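# Stand the bottle on the bench; keep the shelf level

## Task

Put the bottle upright on the bench, away from the rack. When you finish, the shelf must sit level on all four of its pins and each jar on it must still be upright.

## Robot and tools

Robot: two UR-style six-joint arms, left_arm and right_arm, each fitted with a Robotiq 2F-85 two-finger gripper and a wrist camera. The bases sit at about (+0.040, +0.390, 0) m for left_arm and (-0.038, -0.439, 0) m for right_arm, each turned slightly about z.

Frames: the scene frame has its origin on the table top, halfway between the two nominal bases. +z is up, +x points out over the table, and left_arm is on the +y side. Camera image sides do not match arm names. Each gripper's fingers point along its own +z and open and close along its own y. end_effector_position is the point between the pads when they are shut; closed fingertips reach about 19 mm past it. A camera block sticks out about 10 cm toward the gripper's +x.

execute_actions(actions, cameras): actions is a list of actions. Each action holds up to 15 rows, and each row is one control step of 1/30 s. A short action repeats its last row until 15 steps have run. Every row has 18 numbers in [-1, 1], even when one arm is idle. The first 9 are left: dx, dy, dz, rx, ry, rz, gripper position, force_limit, speed. The last 9 are the same for the right arm. dx to rz are offsets, not poses. They count from that arm's Hand target as it was when the action began, along the Hand target's own axes, and every row counts from that same start. 1.0 equals 0.6 m or 180 degrees, and rx, ry, rz together form one rotation vector. Sending the same offset again moves the arm further. Six zeros ask again for the current Hand target. An empty actions list returns the state along with all camera images.

Gripper numbers: position is absolute. +1 is fully open (85 mm), about -0.8 brings the pads together, and -1 closes until something blocks the fingers. force_limit runs -1 to +1; a higher value grips harder. speed runs from about 20 mm/s at -1 to 150 mm/s at +1. Both start at +1. Sending 0 counts as a real command, so to keep a gripper unchanged, resend its last three numbers. A new force_limit or speed only applies after the position changes by at least 0.01.

move(target, speed, blend, stop_force, zero, blocking, cameras): each gripper follows a straight path. target is one 18-number row or a list of up to 15 rows. Every row's offsets count from the Hand targets at the start of the move, not from the row before, using the same axes and scale as above. speed is the top path speed in m/s (0.002 to 3.6, default 0.25), given once or once per target. blend, in metres, rounds corners in a list; 0 stops at each target. stop_force, 3 to 120 N for both arms, ends an arm's path when its wrist sensor feels that much push against the motion. It cannot be used with blocking=false, is unreliable while the gripper turns, and should be left out when backing an arm away from contact. zero (only with stop_force) sets whether the sensor is zeroed first. blocking=false returns after about 0.5 s while the move keeps going. Paths do not avoid obstacles or the other arm. Keep paths away from an arm's own base. The result adds a move: line with done, off_target, moving, held or fault, plus the limits that acted (paced = pose clipped, held = steps withheld).

wait(seconds 0 to 10) lets the scene run on the last commands. stop() brakes a running move. zoom_image(camera, region [x0, y0, x1, y1] in pixels, at most 504 by 504) enlarges part of the latest image from one camera. zero_wrist_force(arm) subtracts the present wrist reading from later ones. read_manual gives licence text only. finished_scene(scene) ends the scene for good, so call it only once the bottle stands and the shelf is settled.

Cameras: cam_head_left, cam_head_right, cam_high, cam_low, cam_left_wrist, cam_right_wrist, all 672x504. Wrist camera images can lag while the arm moves.

Results: end_effector_position (m), end_effector_quat_wxyz and velocities are in the scene frame and may be off by a few cm. Hand target is the last commanded pose after clipping, and it is where the next offsets start from. A gripper often stops a little short of it; send the gap as an offset. Orientation commands are clipped to within 32 degrees of the measured orientation per step. object_status codes: 0 moving, 1 stopped while opening, 2 stopped while closing (a grip), 3 reached the requested opening or pads met. position_measured is in counts: 3 open, about 78 = 60 mm, 130 = 40 mm, 180 = 20 mm, 230 pads together. Wrist force and torque use the end effector's axes. Joint torques include the arm's own weight.

Cautions: if an arm is blocked it keeps pressing, so command it back. A net force of about 150 N, or joint torque at its load limit (138 N m for the big joints, about 18 N m for the wrists), stops the arm for 10 s. Approach contacts slowly, and never aim far past a firm surface. Avoid contact between the arms and avoid closing one gripper on the other. Do not squeeze hard on something still resting on a surface, swing loads fast, release moving objects, drop things or knock anything off the table. Holding loads or straining toward unreachable poses heats motors; an over-temperature stop brakes the arm for 30 s or more.

Each tool is called after "Request:" as name(argument=value, ...), one argument or row to a line, values as JSON.

## Session

I'll start by looking at the scene.

Request:
execute_actions(
  actions=[],
  cameras=["all"],
)

Scene clock: 0.00 s.
left_arm: end_effector_position=(+0.2556, +0.0240, +0.3240) position_measured=3 object_status=3 end_effector_quat_wxyz=(+0.256, +0.843, -0.376, +0.288) | right_arm: end_effector_position=(+0.1832, -0.3592, +0.2737) position_measured=3 object_status=3 end_effector_quat_wxyz=(-0.526, +0.061, +0.678, -0.510)
Joint positions: left_arm=[-1.544 -2.214 2.383 -2.492 -1.298 2.555] | right_arm=[3.972 -1.911 -1.792 -2.654 1.69 0.851]
Joint velocities: within noise
Joint torques (N m): no reading
Wrist force (N): no reading
Wrist torque (N m): no reading
Wrist force, peak (N): no reading
Hand target: left_arm +0.2556, +0.0240, +0.3240; +0.256, +0.843, -0.376, +0.288 | right_arm +0.1832, -0.3592, +0.2737; -0.526, +0.061, +0.678, -0.510
Tool commands: left_gripper/position=+1.0 left_gripper/force_limit=+1.0 left_gripper/speed=+1.0 right_gripper/position=+1.0 right_gripper/force_limit=+1.0 right_gripper/speed=+1.0

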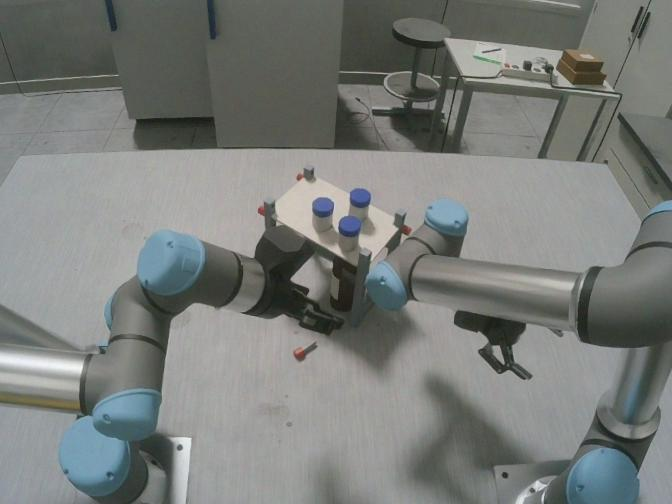

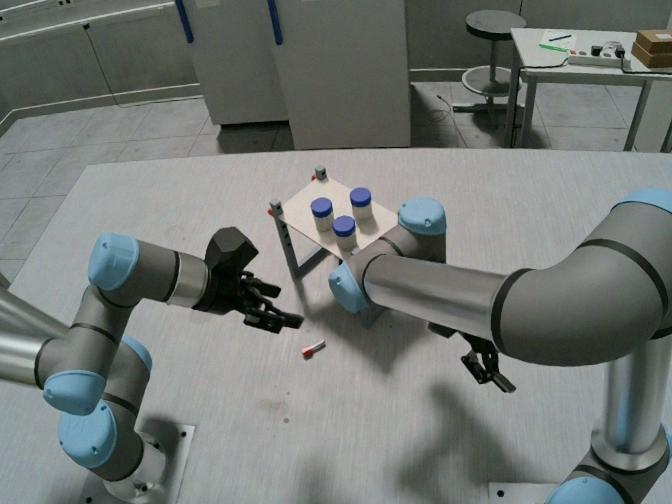

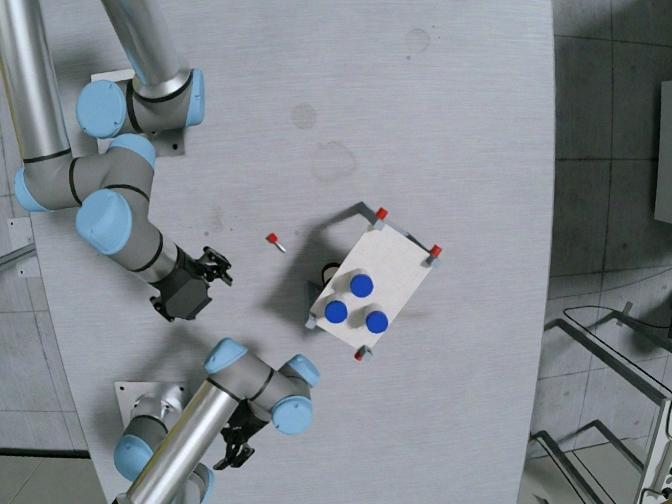

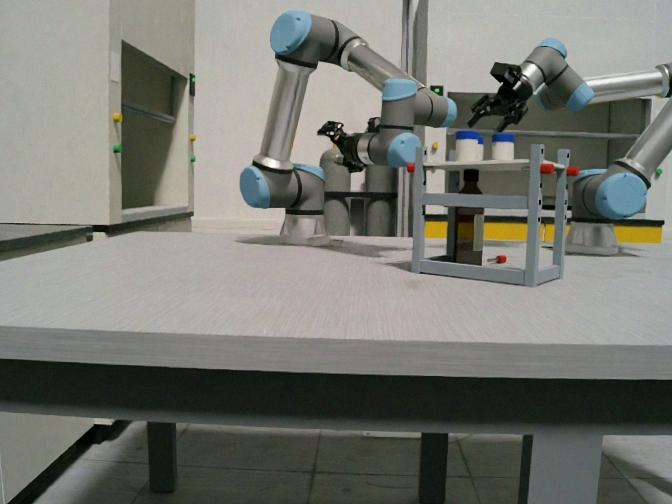

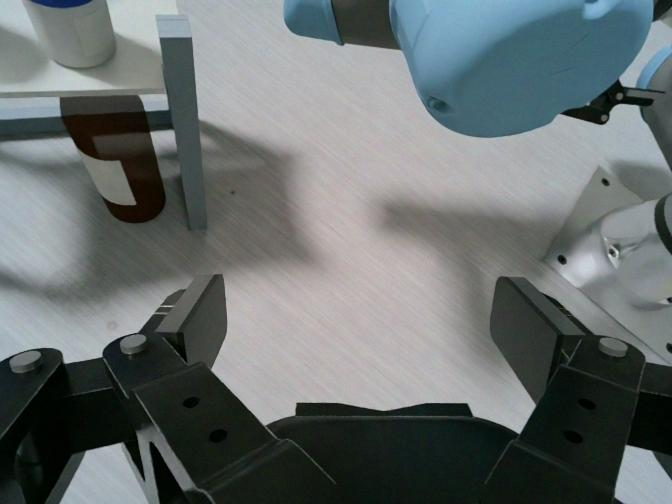

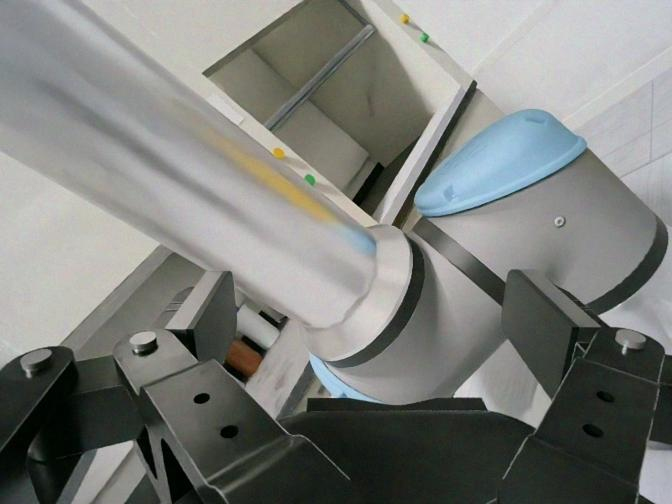

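Request:
zoom_image(
  camera="cam_low",
  region=[380, 100, 620, 300],
)

Request:
zoom_image(
  camera="cam_high",
  region=[240, 180, 480, 380],
)

Request:
zoom_image(
  camera="cam_head_left",
  region=[230, 150, 450, 370],
)

Request:
zoom_image(
  camera="cam_head_right",
  region=[230, 150, 450, 370],
)

Request:
zoom_image(
  camera="cam_left_wrist",
  region=[0, 0, 300, 260],
)

Scaled by 2.100 from the camera's 672x504 image, which has a finer 960x720 frame.

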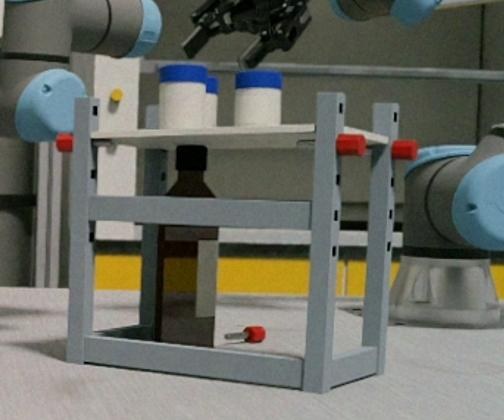

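Scaled by 2.100 from the camera's 672x504 image, which has a finer 960x720 frame.

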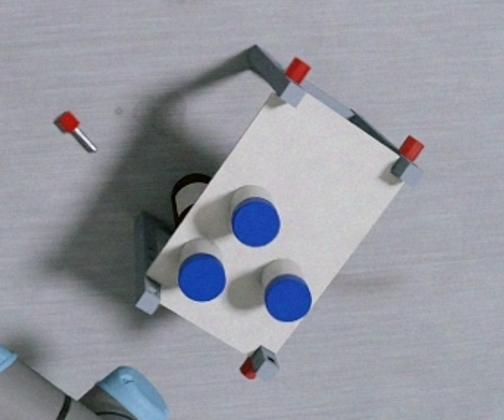

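Scaled by 2.291 from the camera's 672x504 image, which has a finer 960x720 frame.

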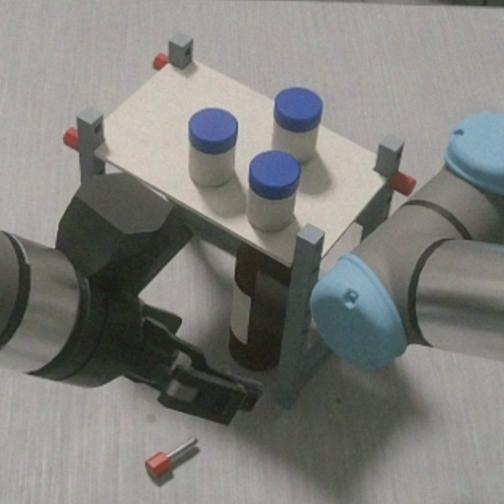

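Scaled by 2.291 from the camera's 672x504 image, which has a finer 960x720 frame.

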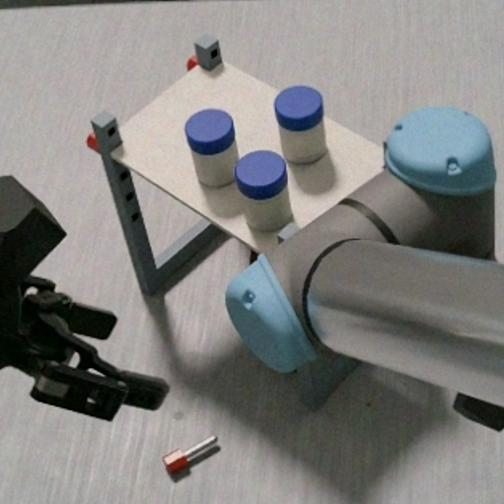

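Scaled by 1.680 from the camera's 672x504 image, which has a finer 960x720 frame.

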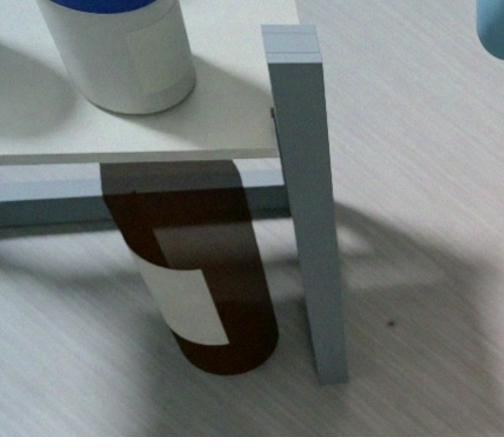

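Request:
move(
  target=[-0.1822, -0.0818, -0.1910, 0.2588, -0.1144, -0.5081, 1, 1, 1, 0.1775, -0.0370, -0.2225, -0.3647, -0.3761, -0.0437, 1, 1, 1],
  speed=0.4,
  cameras=["all"],
)

Scene clock: 18.40 s.
left_arm: end_effector_position=(+0.2003, +0.1802, +0.3200) position_measured=3 object_status=3 end_effector_quat_wxyz=(+0.000, +0.910, +0.414, +0.000) | right_arm: end_effector_position=(+0.2500, -0.2199, +0.3499) position_measured=3 object_status=3 end_effector_quat_wxyz=(+0.000, +0.000, +1.000, +0.000)
Joint positions: left_arm=[-1.457 -2.219 2.025 -1.376 -1.57 0.839] | right_arm=[4.2 -1.205 -1.815 -1.693 1.571 1.027]
Joint torques (N m): left_arm=[3.35 -4.32 -15.07 -4.8 -1.25 -0.86] | right_arm=[-3.95 14.47 27.04 4.7 0.98 -2.05]
Wrist force (N): left_arm=[-3.5 -1.3 -1.2] | right_arm=[-1.1 0.3 -3.8]
Wrist torque (N m): left_arm=[-0.40 0.76 0.35] | right_arm=[0.09 -0.03 -0.06]
Wrist force, peak (N): left_arm=[-3.6 -1.3 -1.1] | right_arm=[-1.2 0.5 -4.1]
Hand target: left_arm +0.2003, +0.1803, +0.3200; +0.000, +0.910, +0.414, +0.000 | right_arm +0.2500, -0.2199, +0.3499; +0.000, +0.000, +1.000, +0.000
Off the commanded pose: left_arm 0.000 m, 0 deg | right_arm 0.000 m, 0 deg.
move: done
camera_calibration:
cam_left_wrist: T_world_to_cam=[[0.765567, -0.643053, 0.0197454, -0.0423426], [-0.607961, -0.713069, 0.349163, 0.155798], [-0.210451, -0.279313, -0.936854, 0.519781], [0, 0, 0, 1]] pos_world=[0.236524, 0.229048, 0.433395]
cam_right_wrist: T_world_to_cam=[[-0.00112003, 0.999987, 0.0050424, 0.232254], [0.933553, -0.000761785, 0.358438, -0.343797], [0.358437, 0.00510881, -0.93354, 0.368968], [0, 0, 0, 1]] pos_world=[0.188961, -0.234398, 0.466505]

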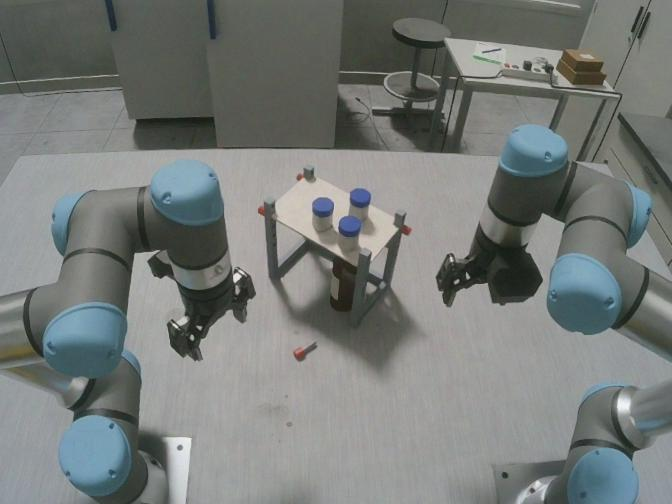

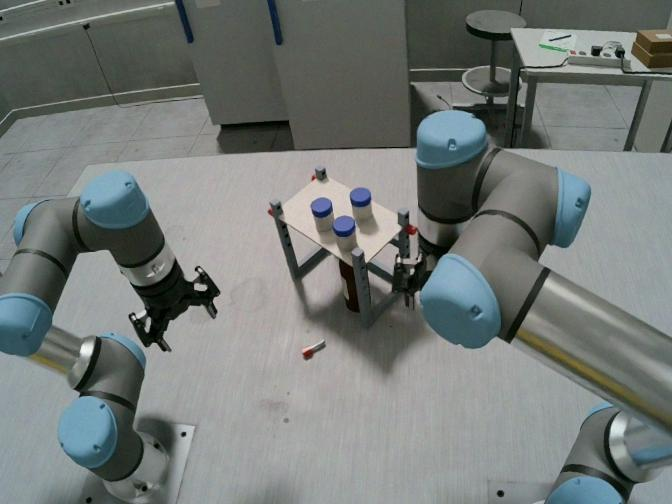

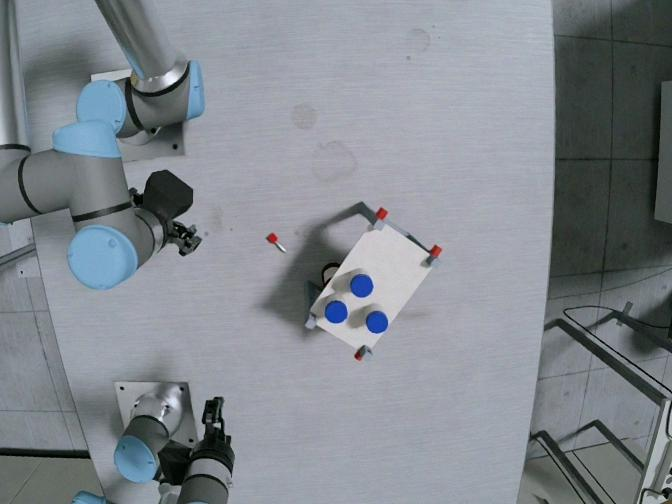

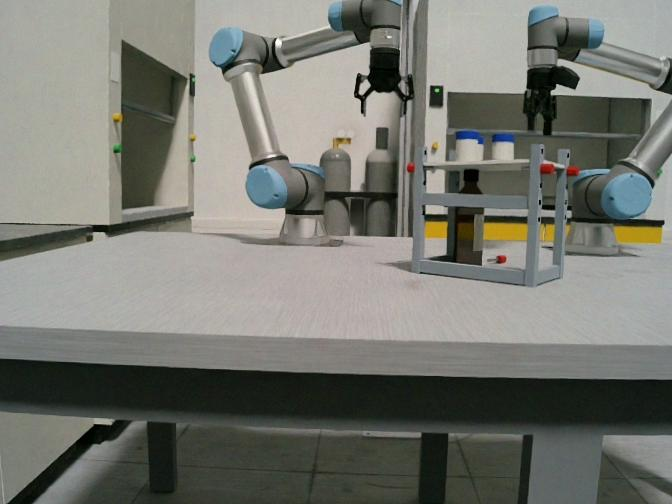

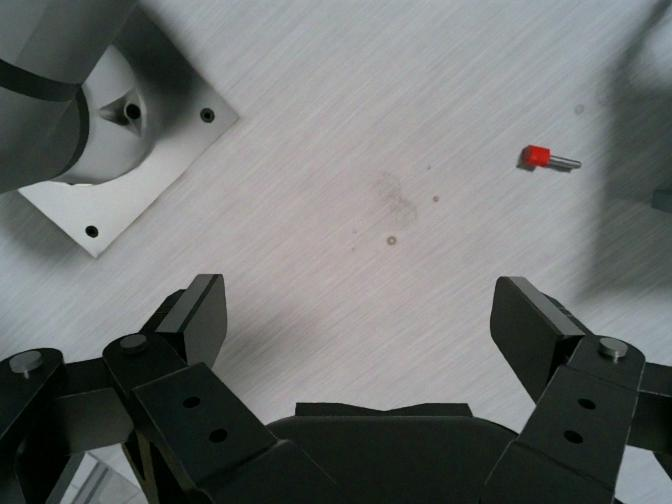

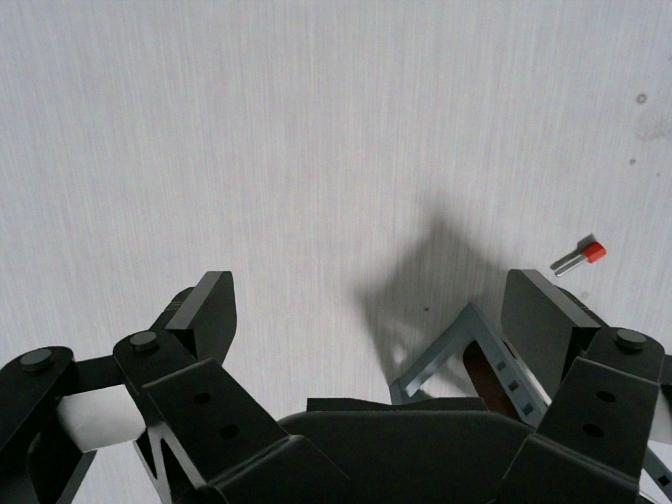

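Request:
zoom_image(
  camera="cam_head_left",
  region=[250, 160, 420, 330],
)

Request:
zoom_image(
  camera="cam_head_right",
  region=[255, 160, 425, 330],
)

Request:
zoom_image(
  camera="cam_left_wrist",
  region=[500, 110, 620, 200],
)

Scaled by 2.965 from the camera's 672x504 image, which has a finer 960x720 frame.

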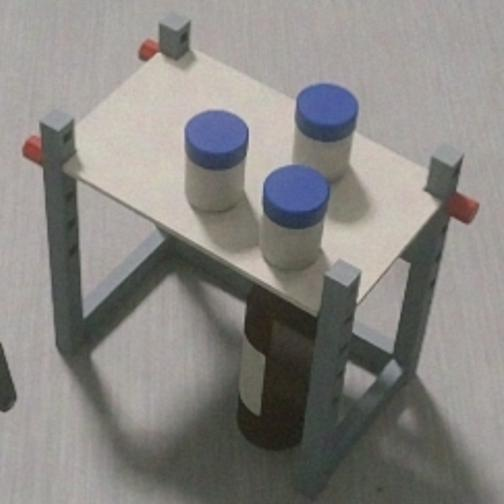

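Scaled by 2.965 from the camera's 672x504 image, which has a finer 960x720 frame.

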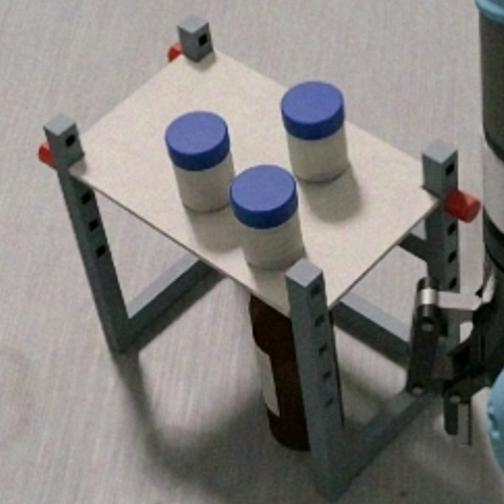

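Scaled by 4.200 from the camera's 672x504 image, which has a finer 960x720 frame.

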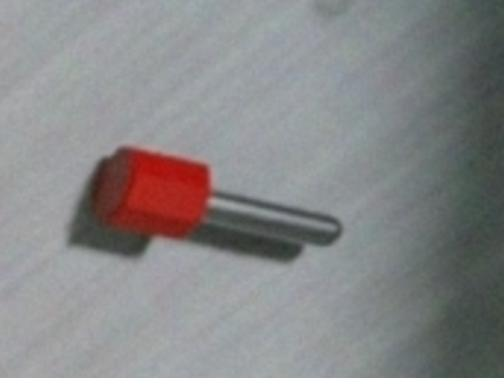

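Request:
move(
  target=[0.5358, -0.2468, 0, 0, 0, -0.5, 1, 1, 1, -0.1407, 0.5505, 0.3922, 0.1552, 0.0749, -0.7002, 1, 1, 1],
  speed=0.4,
  cameras=["cam_right_wrist", "cam_high"],
)

Scene clock: 26.50 s.
left_arm: end_effector_position=(+0.2997, +0.5199, +0.3201) position_measured=3 object_status=3 end_effector_quat_wxyz=(+0.000, +0.351, +0.937, +0.000) | right_arm: end_effector_position=(+0.3343, +0.1103, +0.1145) position_measured=3 object_status=3 end_effector_quat_wxyz=(+0.094, +0.879, -0.424, +0.195)
Joint positions: left_arm=[-0.023 -2.143 1.996 -1.425 -1.571 0.703] | right_arm=[4.486 -2.146 -1.375 -1.465 1.226 -0.881]
Joint torques (N m): left_arm=[4.81 3.06 -15.03 -0.56 0.04 0.76] | right_arm=[-7.3 40.52 16.76 1.18 0.87 -2.07]
Wrist force (N): left_arm=[-3.2 -1.2 -1.3] | right_arm=[-0.7 1.4 -3.6]
Wrist torque (N m): left_arm=[-0.39 0.71 0.35] | right_arm=[0.27 -0.03 0.04]
Wrist force, peak (N): left_arm=[-4.6 -0.7 -1.2] | right_arm=[-0.4 -0.6 -4.7]
Hand target: left_arm +0.2997, +0.5200, +0.3201; +0.000, +0.351, +0.937, +0.000 | right_arm +0.3343, +0.1103, +0.1145; +0.094, +0.879, -0.424, +0.195
Off the commanded pose: left_arm 0.000 m, 0 deg | right_arm 0.000 m, 0 deg.
move: done
camera_calibration:
cam_right_wrist: T_world_to_cam=[[-0.783671, -0.62115, 0.0056962, 0.343606], [-0.619983, 0.781565, -0.0691254, 0.144052], [0.0384853, -0.0577032, -0.997592, 0.238602], [0, 0, 0, 1]] pos_world=[0.3494, 0.114613, 0.246028]
Images, in order (width x height): cam_high 672x504, cam_right_wrist 672x504.

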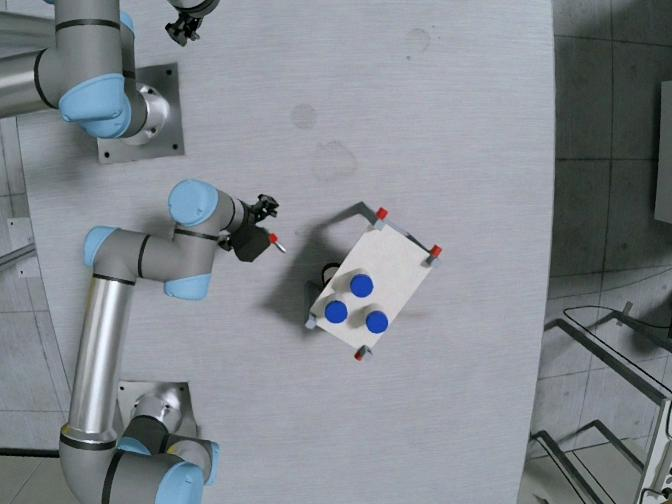

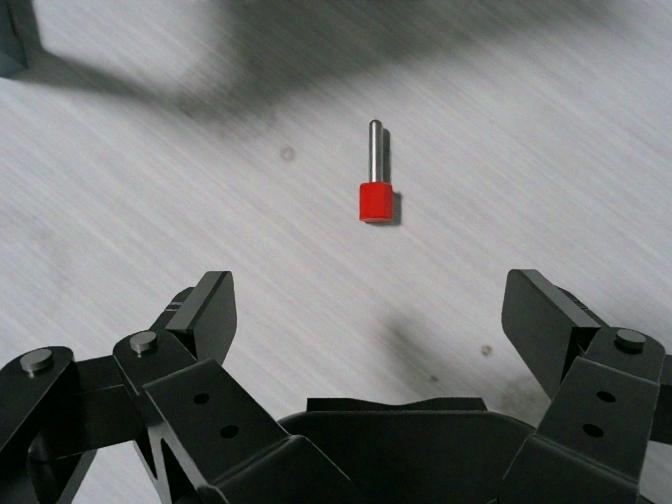

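Request:
move(
  target=[0, 0, 0, 0, 0, 0, 1, 1, 1, -0.0027, 0.0183, 0.1318, 0, 0, 0, 0, 0, 1],
  speed=0.2,
  cameras=["cam_right_wrist"],
)

Scene clock: 28.93 s.
left_arm: end_effector_position=(+0.2997, +0.5200, +0.3201) position_measured=3 object_status=3 end_effector_quat_wxyz=(+0.000, +0.351, +0.937, +0.000) | right_arm: end_effector_position=(+0.3457, +0.0785, +0.0422) position_measured=128 object_status=3 end_effector_quat_wxyz=(+0.094, +0.879, -0.424, +0.195)
Joint positions: left_arm=[-0.022 -2.142 1.996 -1.425 -1.571 0.703] | right_arm=[4.457 -2.174 -1.537 -1.264 1.218 -0.911]
Joint torques (N m): left_arm=[5.39 4.79 -16.25 -0.36 1.29 -0.92] | right_arm=[7.26 46.09 11.52 4.04 0.61 2.06]
Wrist force (N): left_arm=[-3.3 -1.2 -1.1] | right_arm=[-1.2 1.3 -2.9]
Wrist torque (N m): left_arm=[-0.37 0.73 0.36] | right_arm=[0.27 0.05 0.08]
Wrist force, peak (N): left_arm=[-3.4 -1.1 -1.3] | right_arm=[-1.0 1.0 -6.0]
Hand target: left_arm +0.2997, +0.5200, +0.3201; +0.000, +0.351, +0.937, +0.000 | right_arm +0.3456, +0.0784, +0.0421; +0.094, +0.879, -0.424, +0.195
Off the commanded pose: left_arm 0.000 m, 0 deg | right_arm 0.000 m, 0 deg.
move: done
camera_calibration:
cam_right_wrist: T_world_to_cam=[[-0.78359, -0.621251, 0.00583093, 0.333155], [-0.620085, 0.781469, -0.0692819, 0.17104], [0.0384848, -0.0579043, -0.99758, 0.164117], [0, 0, 0, 1]] pos_world=[0.3608, 0.0828138, 0.173628]
Images, in order (width x height): cam_right_wrist 672x504.

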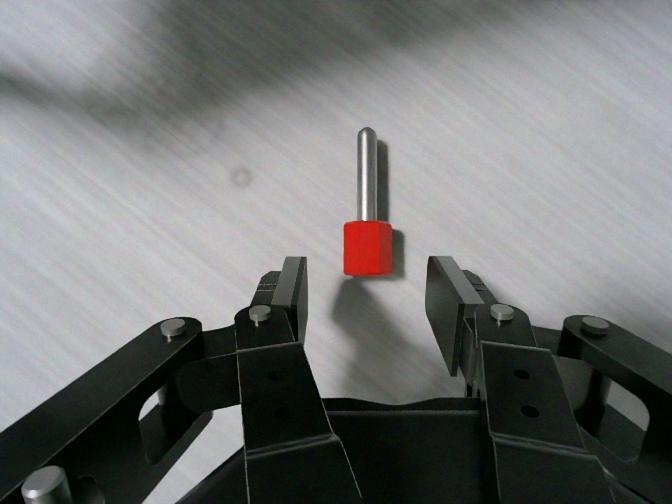

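Request:
zoom_image(
  camera="cam_right_wrist",
  region=[270, 110, 470, 300],
)

Scaled by 2.520 from the camera's 672x504 image, which has a finer 960x720 frame.

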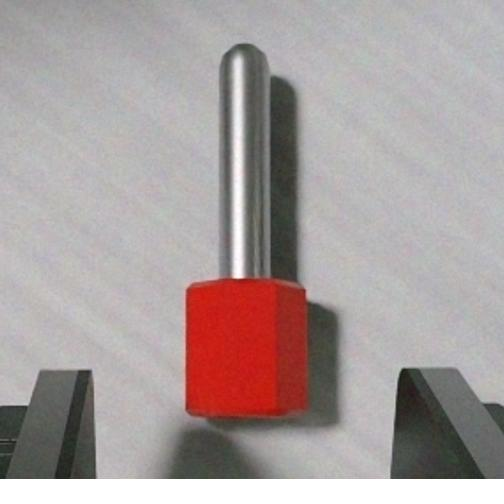

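Request:
move(
  target=[0, 0, 0, 0, 0, 0, 1, 1, 1, 0.0018, 0, 0.0347, 0, 0, 0, 0, 0, 1],
  speed=0.025,
  stop_force=6,
  cameras=["cam_right_wrist"],
)

Scene clock: 33.07 s.
left_arm: end_effector_position=(+0.2997, +0.5200, +0.3201) position_measured=3 object_status=3 end_effector_quat_wxyz=(+0.000, +0.351, +0.937, +0.000) | right_arm: end_effector_position=(+0.3517, +0.0708, +0.0237) position_measured=128 object_status=3 end_effector_quat_wxyz=(+0.094, +0.879, -0.424, +0.195)
Joint positions: left_arm=[-0.022 -2.142 1.996 -1.425 -1.571 0.703] | right_arm=[4.445 -2.191 -1.566 -1.214 1.215 -0.924]
Joint torques (N m): left_arm=[4.21 4.66 -16.52 -0.44 1.34 -0.95] | right_arm=[5.98 53.24 29.18 0.65 -0.25 2.09]
Wrist force (N): left_arm=[-3.2 -0.9 -1.2] | right_arm=[-1.3 1.2 -3.3]
Wrist torque (N m): left_arm=[-0.33 0.72 0.35] | right_arm=[0.24 0.09 0.08]
Wrist force, peak (N): left_arm=[-3.6 -1.0 -1.1] | right_arm=[-0.8 1.4 -3.6]
Hand target: left_arm +0.2997, +0.5200, +0.3201; +0.000, +0.351, +0.937, +0.000 | right_arm +0.3517, +0.0708, +0.0237; +0.094, +0.879, -0.424, +0.195
Off the commanded pose: left_arm 0.000 m, 0 deg | right_arm 0.000 m, 0 deg.
move: done
camera_calibration:
cam_right_wrist: T_world_to_cam=[[-0.783544, -0.621308, 0.00591505, 0.333155], [-0.620149, 0.781424, -0.0692205, 0.179513], [0.038385, -0.0579055, -0.997584, 0.145022], [0, 0, 0, 1]] pos_world=[0.3668, 0.0751141, 0.155127]
Images, in order (width x height): cam_right_wrist 672x504.

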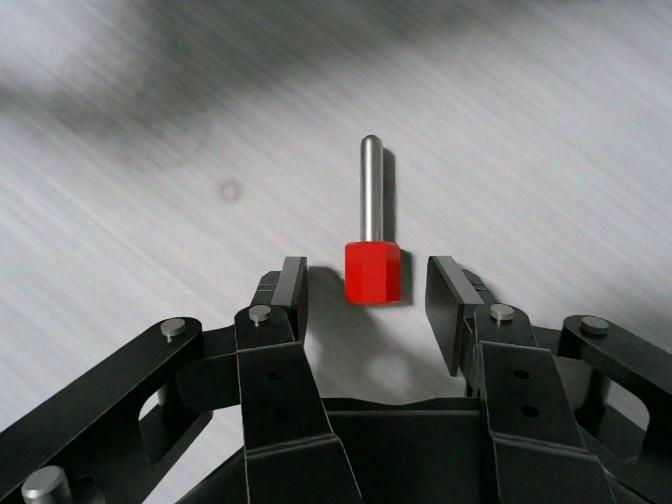

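Request:
move(
  target=[
    [0, 0, 0, 0, 0, 0, 1, 1, 1, 0.0045, 0.0038, 0.0021, 0, 0, 0, 0, 0, 1],
    [0, 0, 0, 0, 0, 0, 1, 1, 1, 0.0045, 0.0038, 0.0021, 0, 0, 0, -1, -0.5, -1],
  ],
  speed=0.05,
  cameras=["cam_right_wrist"],
)

Scene clock: 36.30 s.
left_arm: end_effector_position=(+0.2997, +0.5200, +0.3201) position_measured=3 object_status=3 end_effector_quat_wxyz=(+0.000, +0.351, +0.937, +0.000) | right_arm: end_effector_position=(+0.3518, +0.0670, +0.0237) position_measured=187 object_status=0 end_effector_quat_wxyz=(+0.094, +0.879, -0.424, +0.195)
Joint positions: left_arm=[-0.022 -2.142 1.996 -1.425 -1.571 0.703] | right_arm=[4.444 -2.185 -1.577 -1.208 1.214 -0.925]
Joint torques (N m): left_arm=[3.98 4.12 -16.05 -0.32 1.38 -0.98] | right_arm=[3.36 40.02 26.43 1.13 -2.35 2]
Wrist force (N): left_arm=[-3.3 -1.0 -1.2] | right_arm=[0.0 4.1 -9.6]
Wrist torque (N m): left_arm=[-0.34 0.72 0.35] | right_arm=[0.21 0.07 0.07]
Wrist force, peak (N): left_arm=[-3.6 -1.0 -1.2] | right_arm=[-0.1 4.2 -9.9]
Hand target: left_arm +0.2997, +0.5200, +0.3201; +0.000, +0.351, +0.937, +0.000 | right_arm +0.3518, +0.0670, +0.0237; +0.094, +0.879, -0.424, +0.195
Off the commanded pose: left_arm 0.000 m, 0 deg | right_arm 0.000 m, 0 deg.
move: done
camera_calibration:
cam_right_wrist: T_world_to_cam=[[-0.783544, -0.621308, 0.00591505, 0.330873], [-0.620149, 0.781424, -0.0692205, 0.182544], [0.038385, -0.0579055, -0.997584, 0.144798], [0, 0, 0, 1]] pos_world=[0.3669, 0.0713141, 0.155127]
Images, in order (width x height): cam_right_wrist 672x504.

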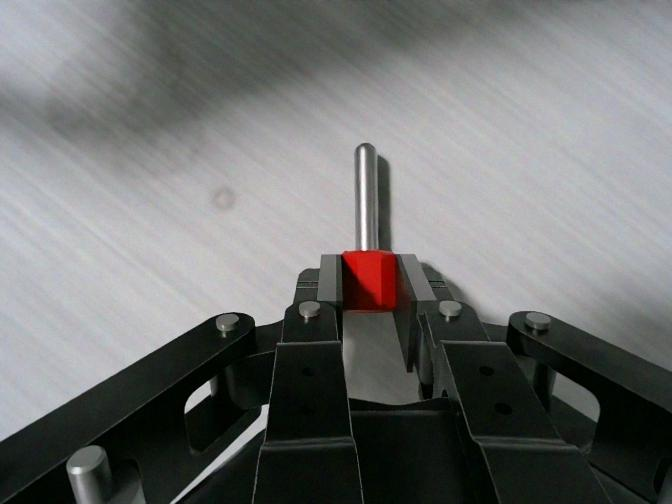

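Request:
wait(
  seconds=0.5,
)

Scene clock: 36.93 s.
left_arm: end_effector_position=(+0.2997, +0.5200, +0.3201) position_measured=3 object_status=3 end_effector_quat_wxyz=(+0.000, +0.351, +0.937, +0.000) | right_arm: end_effector_position=(+0.3518, +0.0670, +0.0237) position_measured=187 object_status=2 end_effector_quat_wxyz=(+0.094, +0.879, -0.424, +0.195)
Joint positions: left_arm=[-0.022 -2.142 1.996 -1.425 -1.571 0.703] | right_arm=[4.444 -2.185 -1.577 -1.208 1.214 -0.925]
Joint torques (N m): left_arm=[3.86 4.51 -16.11 -0.51 1.37 -1.06] | right_arm=[4.12 40.46 21.63 1.13 -2.27 1.95]
Wrist force (N): left_arm=[-3.4 -0.9 -1.1] | right_arm=[0.2 4.3 -9.5]
Wrist torque (N m): left_arm=[-0.33 0.74 0.36] | right_arm=[0.25 0.05 0.08]
Wrist force, peak (N): left_arm=[-3.4 -1.1 -1.2] | right_arm=[0.0 3.9 -10.1]
Hand target: left_arm +0.2997, +0.5200, +0.3201; +0.000, +0.351, +0.937, +0.000 | right_arm +0.3518, +0.0670, +0.0237; +0.094, +0.879, -0.424, +0.195
Tool commands: left_gripper/position=+1.0 left_gripper/force_limit=+1.0 left_gripper/speed=+1.0 right_gripper/position=-1.0 right_gripper/force_limit=-0.5 right_gripper/speed=-1.0
Off the commanded pose: left_arm 0.000 m, 0 deg | right_arm 0.000 m, 0 deg.
wait: 0.50 s; at rest by 0.03 s

Request:
move(
  target=[0, 0, 0, 0, 0, 0, 1, 1, 1, 0.0423, 0, -0.0906, 0, 0, 0, -1, -0.5, -1],
  speed=0.15,
  cameras=["cam_right_wrist", "cam_low"],
)

Request:
zoom_image(
  camera="cam_right_wrist",
  region=[270, 110, 470, 330],
)

Scene clock: 38.13 s.
left_arm: end_effector_position=(+0.2997, +0.5200, +0.3201) position_measured=3 object_status=3 end_effector_quat_wxyz=(+0.000, +0.351, +0.937, +0.000) | right_arm: end_effector_position=(+0.3518, +0.0671, +0.0836) position_measured=187 object_status=2 end_effector_quat_wxyz=(+0.094, +0.879, -0.424, +0.195)
Joint positions: left_arm=[-0.022 -2.142 1.996 -1.425 -1.571 0.703] | right_arm=[4.444 -2.11 -1.523 -1.336 1.214 -0.926]
Joint torques (N m): left_arm=[3.63 4.54 -16.51 -0.45 1.39 -1.01] | right_arm=[-6.8 50.98 17.25 1.85 -1.33 1.95]
Wrist force (N): left_arm=[-3.6 -1.0 -1.2] | right_arm=[-1.1 1.1 -2.9]
Wrist torque (N m): left_arm=[-0.34 0.76 0.35] | right_arm=[0.23 0.00 0.05]
Wrist force, peak (N): left_arm=[-3.6 -1.0 -1.2] | right_arm=[0.1 3.9 -10.0]
Hand target: left_arm +0.2997, +0.5200, +0.3201; +0.000, +0.351, +0.937, +0.000 | right_arm +0.3518, +0.0670, +0.0837; +0.094, +0.879, -0.424, +0.195
Off the commanded pose: left_arm 0.000 m, 0 deg | right_arm 0.000 m, 0 deg.
move: done
camera_calibration:
cam_right_wrist: T_world_to_cam=[[-0.783457, -0.621417, 0.00592582, 0.330554], [-0.620259, 0.781337, -0.0692211, 0.186665], [0.0383851, -0.0579073, -0.997584, 0.204659], [0, 0, 0, 1]] pos_world=[0.3669, 0.0714145, 0.215127]
Images, in order (width x height): cam_low 672x504, cam_right_wrist 672x504.

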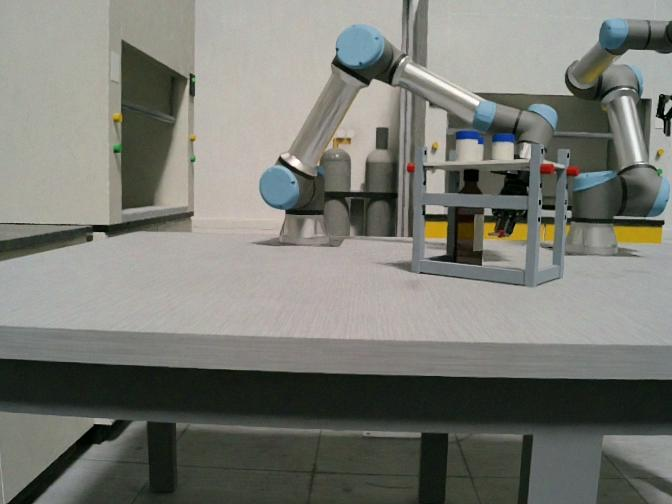

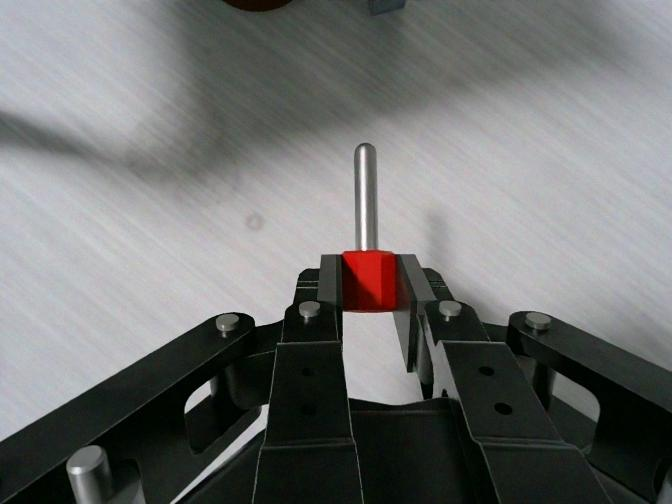

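Scaled by 2.291 from the camera's 672x504 image, which has a finer 960x720 frame.

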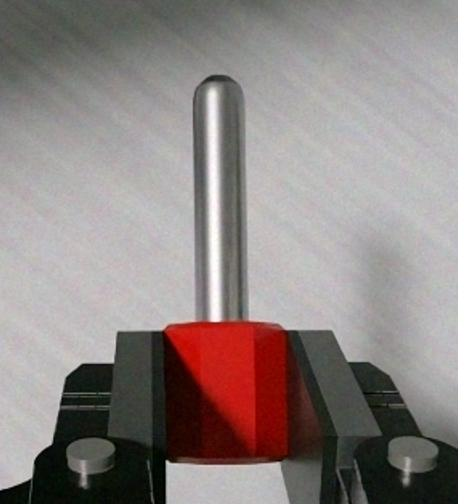

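Request:
move(
  target=[
    [-0.2697, -0.2458, 0.0267, 0.0320, -0.1926, 0.0457, 1, 1, 1, 0.1997, 0.2255, -0.2127, 0.1220, 0, -0.2616, -1, -0.5, -1],
    [-0.5395, -0.4917, 0.0535, 0.0641, -0.3851, 0.0914, 1, 1, 1, 0.3838, 0.1640, -0.1635, 0.2439, 0, -0.5231, -1, -0.5, -1],
  ],
  speed=0.3,
  blend=[0.03, 0],
  cameras=["cam_left_wrist", "cam_right_wrist"],
)

Scene clock: 46.87 s.
left_arm: end_effector_position=(+0.3501, +0.0849, +0.2879) position_measured=3 object_status=3 end_effector_quat_wxyz=(+0.497, +0.409, +0.710, -0.286) end_effector_velocity=(+0.000, +0.000, +0.001) end_effector_angular_velocity=(-0.004, -0.001, +0.000) | right_arm: end_effector_position=(+0.3789, -0.1251, +0.2700) position_measured=187 object_status=2 end_effector_quat_wxyz=(-0.095, +0.876, +0.431, +0.194)
Joint positions: left_arm=[-1.159 -1.916 2.712 -3.586 -1.472 -0.036] | right_arm=[4.074 -1.414 -2.042 -0.82 1.576 -3.154]
Joint velocities: left_arm=[0 0.002 -0.001 -0.005 0 0] | right_arm=[within noise]
Joint torques (N m): left_arm=[-8.62 5 -24.69 -5.25 1.48 -0.98] | right_arm=[-3.75 22.25 16.78 5.47 1.64 -1.98]
Wrist force (N): left_arm=[-6.3 -0.6 2.3] | right_arm=[-0.6 1.0 -3.3]
Wrist torque (N m): left_arm=[-0.15 1.39 0.47] | right_arm=[0.19 -0.08 0.07]
Wrist force, peak (N): left_arm=[-6.1 -1.4 3.8] | right_arm=[-1.6 1.3 -4.4]
Hand target: left_arm +0.3501, +0.0849, +0.2879; +0.497, +0.409, +0.710, -0.286 | right_arm +0.3789, -0.1251, +0.2700; -0.095, +0.876, +0.431, +0.194
Off the commanded pose: left_arm 0.000 m, 0 deg | right_arm 0.000 m, 0 deg.
move: done
camera_calibration:
cam_left_wrist: T_world_to_cam=[[0.852683, 0.522328, -0.0102213, -0.33858], [0.00490667, 0.0115572, 0.999921, -0.273335], [0.522405, -0.852666, 0.00729175, 0.0149395], [0, 0, 0, 1]] pos_world=[0.282238, 0.192747, 0.269744]
cam_right_wrist: T_world_to_cam=[[0.791214, -0.611515, 0.0054883, -0.364102], [-0.609787, -0.789594, -0.0685633, 0.165917], [0.046261, 0.0509015, -0.997632, 0.388976], [0, 0, 0, 1]] pos_world=[0.371262, -0.111446, 0.401429]
Images, in order (width x height): cam_left_wrist 672x504, cam_right_wrist 672x504.

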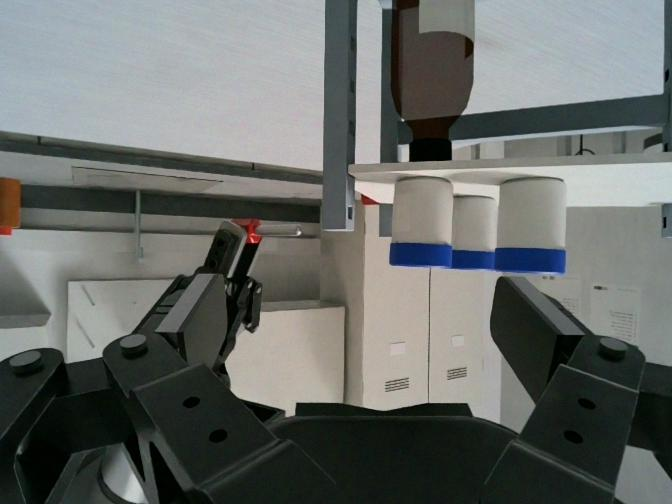

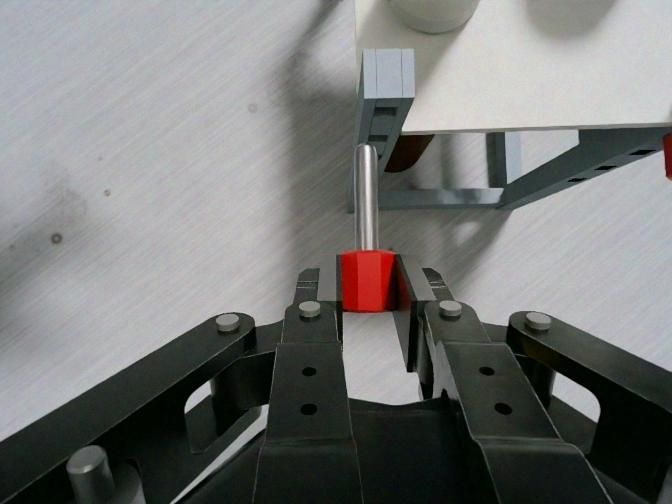

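Request:
zoom_image(
  camera="cam_left_wrist",
  region=[210, 100, 450, 280],
)

Request:
zoom_image(
  camera="cam_right_wrist",
  region=[300, 0, 500, 220],
)

Scaled by 2.100 from the camera's 672x504 image, which has a finer 960x720 frame.

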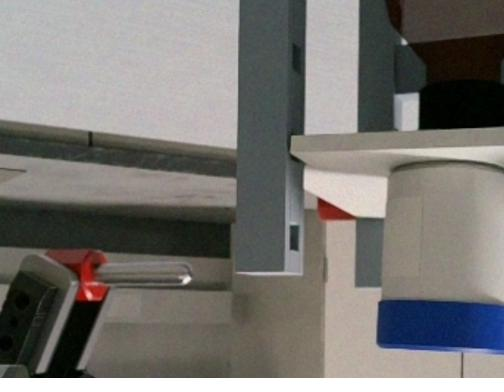

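Scaled by 2.291 from the camera's 672x504 image, which has a finer 960x720 frame.

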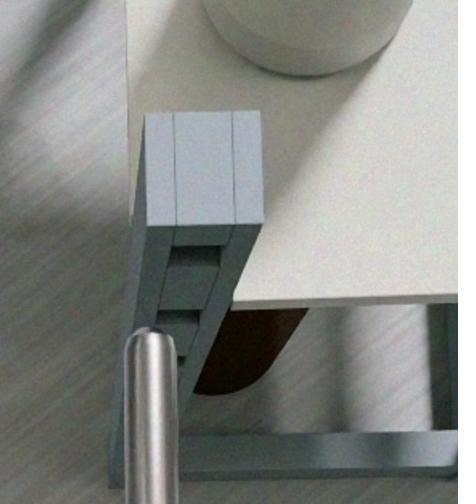

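Request:
zoom_image(
  camera="cam_left_wrist",
  region=[310, 110, 400, 240],
)

Request:
zoom_image(
  camera="cam_left_wrist",
  region=[360, 0, 672, 230],
)

Scaled by 3.877 from the camera's 672x504 image, which has a finer 960x720 frame.

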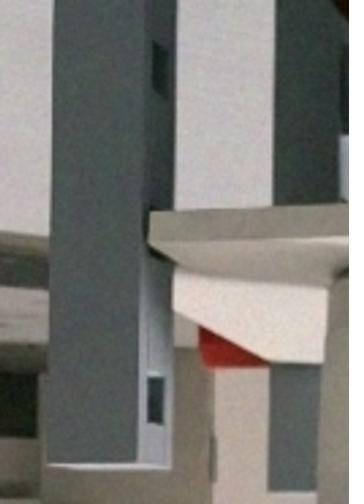

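Scaled by 1.615 from the camera's 672x504 image, which has a finer 960x720 frame.

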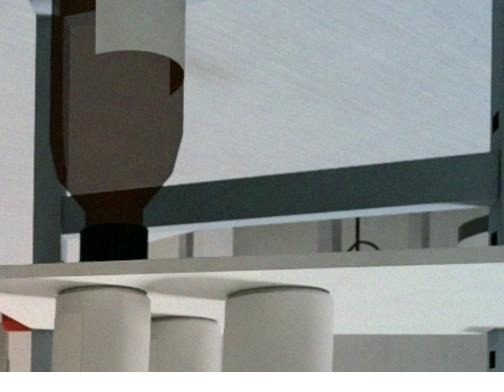

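Request:
zoom_image(
  camera="cam_left_wrist",
  region=[592, 30, 672, 250],
)

Request:
zoom_image(
  camera="cam_left_wrist",
  region=[370, 100, 500, 220],
)

Scaled by 2.291 from the camera's 672x504 image, which has a finer 960x720 frame.

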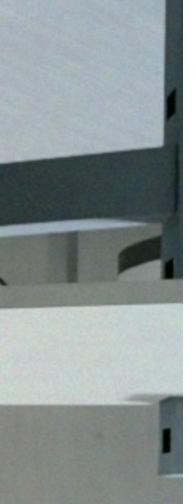

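Scaled by 3.877 from the camera's 672x504 image, which has a finer 960x720 frame.

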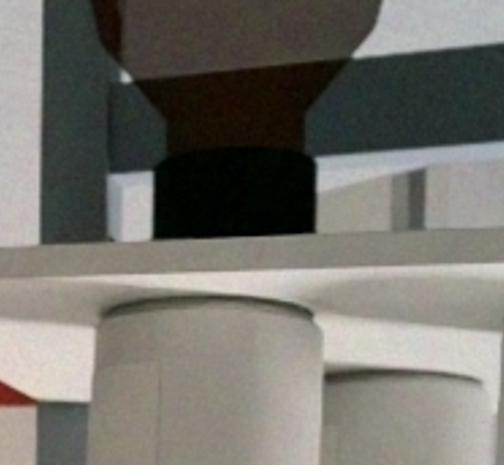

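Request:
move(
  target=[0.2588, 0.1705, 0.2045, 0.0609, 0.0443, 0.0271, 0.74, 0, 0, 0, 0, 0, 0, 0, 0, -1, -0.5, -1],
  speed=0.2,
  cameras=["cam_left_wrist"],
)

Scene clock: 60.53 s.
left_arm: end_effector_position=(+0.4697, +0.0824, +0.1000) position_measured=36 object_status=3 end_effector_quat_wxyz=(+0.417, +0.503, +0.694, -0.302) | right_arm: end_effector_position=(+0.3789, -0.1251, +0.2700) position_measured=187 object_status=2 end_effector_quat_wxyz=(-0.095, +0.876, +0.431, +0.194)
Joint positions: left_arm=[-0.627 -1.017 2.415 -3.955 -2.123 0.334] | right_arm=[4.074 -1.414 -2.042 -0.82 1.577 -3.154]
Joint torques (N m): left_arm=[3.99 -22.98 -13.75 -5.28 -1.73 1.04] | right_arm=[-5.8 24.56 16.45 6.21 1 -1.63]
Wrist force (N): left_arm=[-6.1 -0.7 1.6] | right_arm=[-0.8 1.2 -3.2]
Wrist torque (N m): left_arm=[-0.21 1.35 0.47] | right_arm=[0.22 -0.05 0.06]
Wrist force, peak (N): left_arm=[-8.7 -1.3 0.9] | right_arm=[-0.8 1.2 -3.5]
Hand target: left_arm +0.4697, +0.0824, +0.1000; +0.417, +0.503, +0.694, -0.302 | right_arm +0.3789, -0.1251, +0.2700; -0.095, +0.876, +0.431, +0.194
Off the commanded pose: left_arm 0.000 m, 0 deg | right_arm 0.000 m, 0 deg.
move: done
camera_calibration:
cam_left_wrist: T_world_to_cam=[[0.9422, 0.334981, -0.00688067, -0.468048], [0.0506123, -0.121996, 0.991239, -0.0956328], [0.331207, -0.934293, -0.131899, 0.0621492], [0, 0, 0, 1]] pos_world=[0.42525, 0.203186, 0.0997719]
Images, in order (width x height): cam_left_wrist 672x504.

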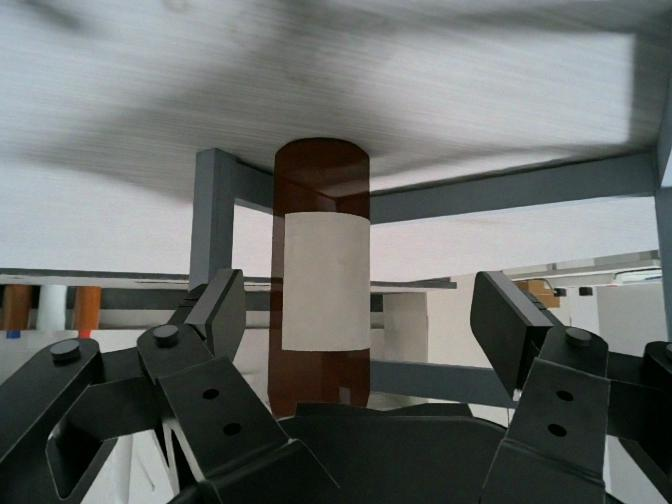

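Request:
move(
  target=[-0.0455, -0.0145, 0.0855, 0.0245, 0, 0.0130, 0.74, 0, 0, 0, 0, 0, 0, 0, 0, -1, -0.5, -1],
  speed=0.15,
  cameras=["cam_left_wrist"],
)

Scene clock: 65.43 s.
left_arm: end_effector_position=(+0.4795, +0.0245, +0.0999) position_measured=36 object_status=3 end_effector_quat_wxyz=(+0.403, +0.533, +0.671, -0.320) | right_arm: end_effector_position=(+0.3789, -0.1251, +0.2700) position_measured=187 object_status=2 end_effector_quat_wxyz=(-0.095, +0.876, +0.431, +0.194)
Joint positions: left_arm=[-0.693 -0.985 2.294 -3.858 -2.141 0.348] | right_arm=[4.074 -1.414 -2.042 -0.82 1.577 -3.154]
Joint torques (N m): left_arm=[-3.74 -37.21 -13.32 -4.1 1.06 -0.94] | right_arm=[-3.17 23.42 17.1 6.01 -0.13 -0.71]
Wrist force (N): left_arm=[-6.3 -0.5 1.6] | right_arm=[-0.8 1.2 -3.1]
Wrist torque (N m): left_arm=[-0.17 1.37 0.47] | right_arm=[0.21 -0.06 0.06]
Wrist force, peak (N): left_arm=[-7.2 -0.4 3.3] | right_arm=[-1.0 0.9 -3.4]
Hand target: left_arm +0.4795, +0.0244, +0.1000; +0.403, +0.533, +0.671, -0.320 | right_arm +0.3789, -0.1251, +0.2700; -0.095, +0.876, +0.431, +0.194
Off the commanded pose: left_arm 0.000 m, 0 deg | right_arm 0.000 m, 0 deg.
move: done
camera_calibration:
cam_left_wrist: T_world_to_cam=[[0.967792, 0.251657, -0.00696124, -0.468116], [0.0398506, -0.125833, 0.991251, -0.0978495], [0.248579, -0.959601, -0.131809, 0.0450431], [0, 0, 0, 1]] pos_world=[0.445741, 0.148715, 0.0996718]
Images, in order (width x height): cam_left_wrist 672x504.

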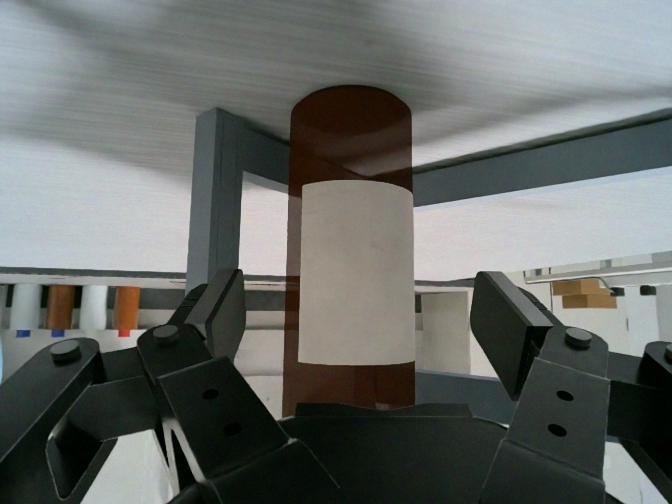

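Request:
zoom_image(
  camera="cam_left_wrist",
  region=[170, 60, 440, 300],
)

Scaled by 1.867 from the camera's 672x504 image, which has a finer 960x720 frame.

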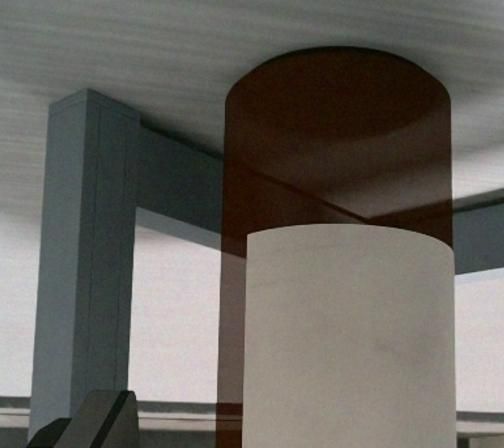

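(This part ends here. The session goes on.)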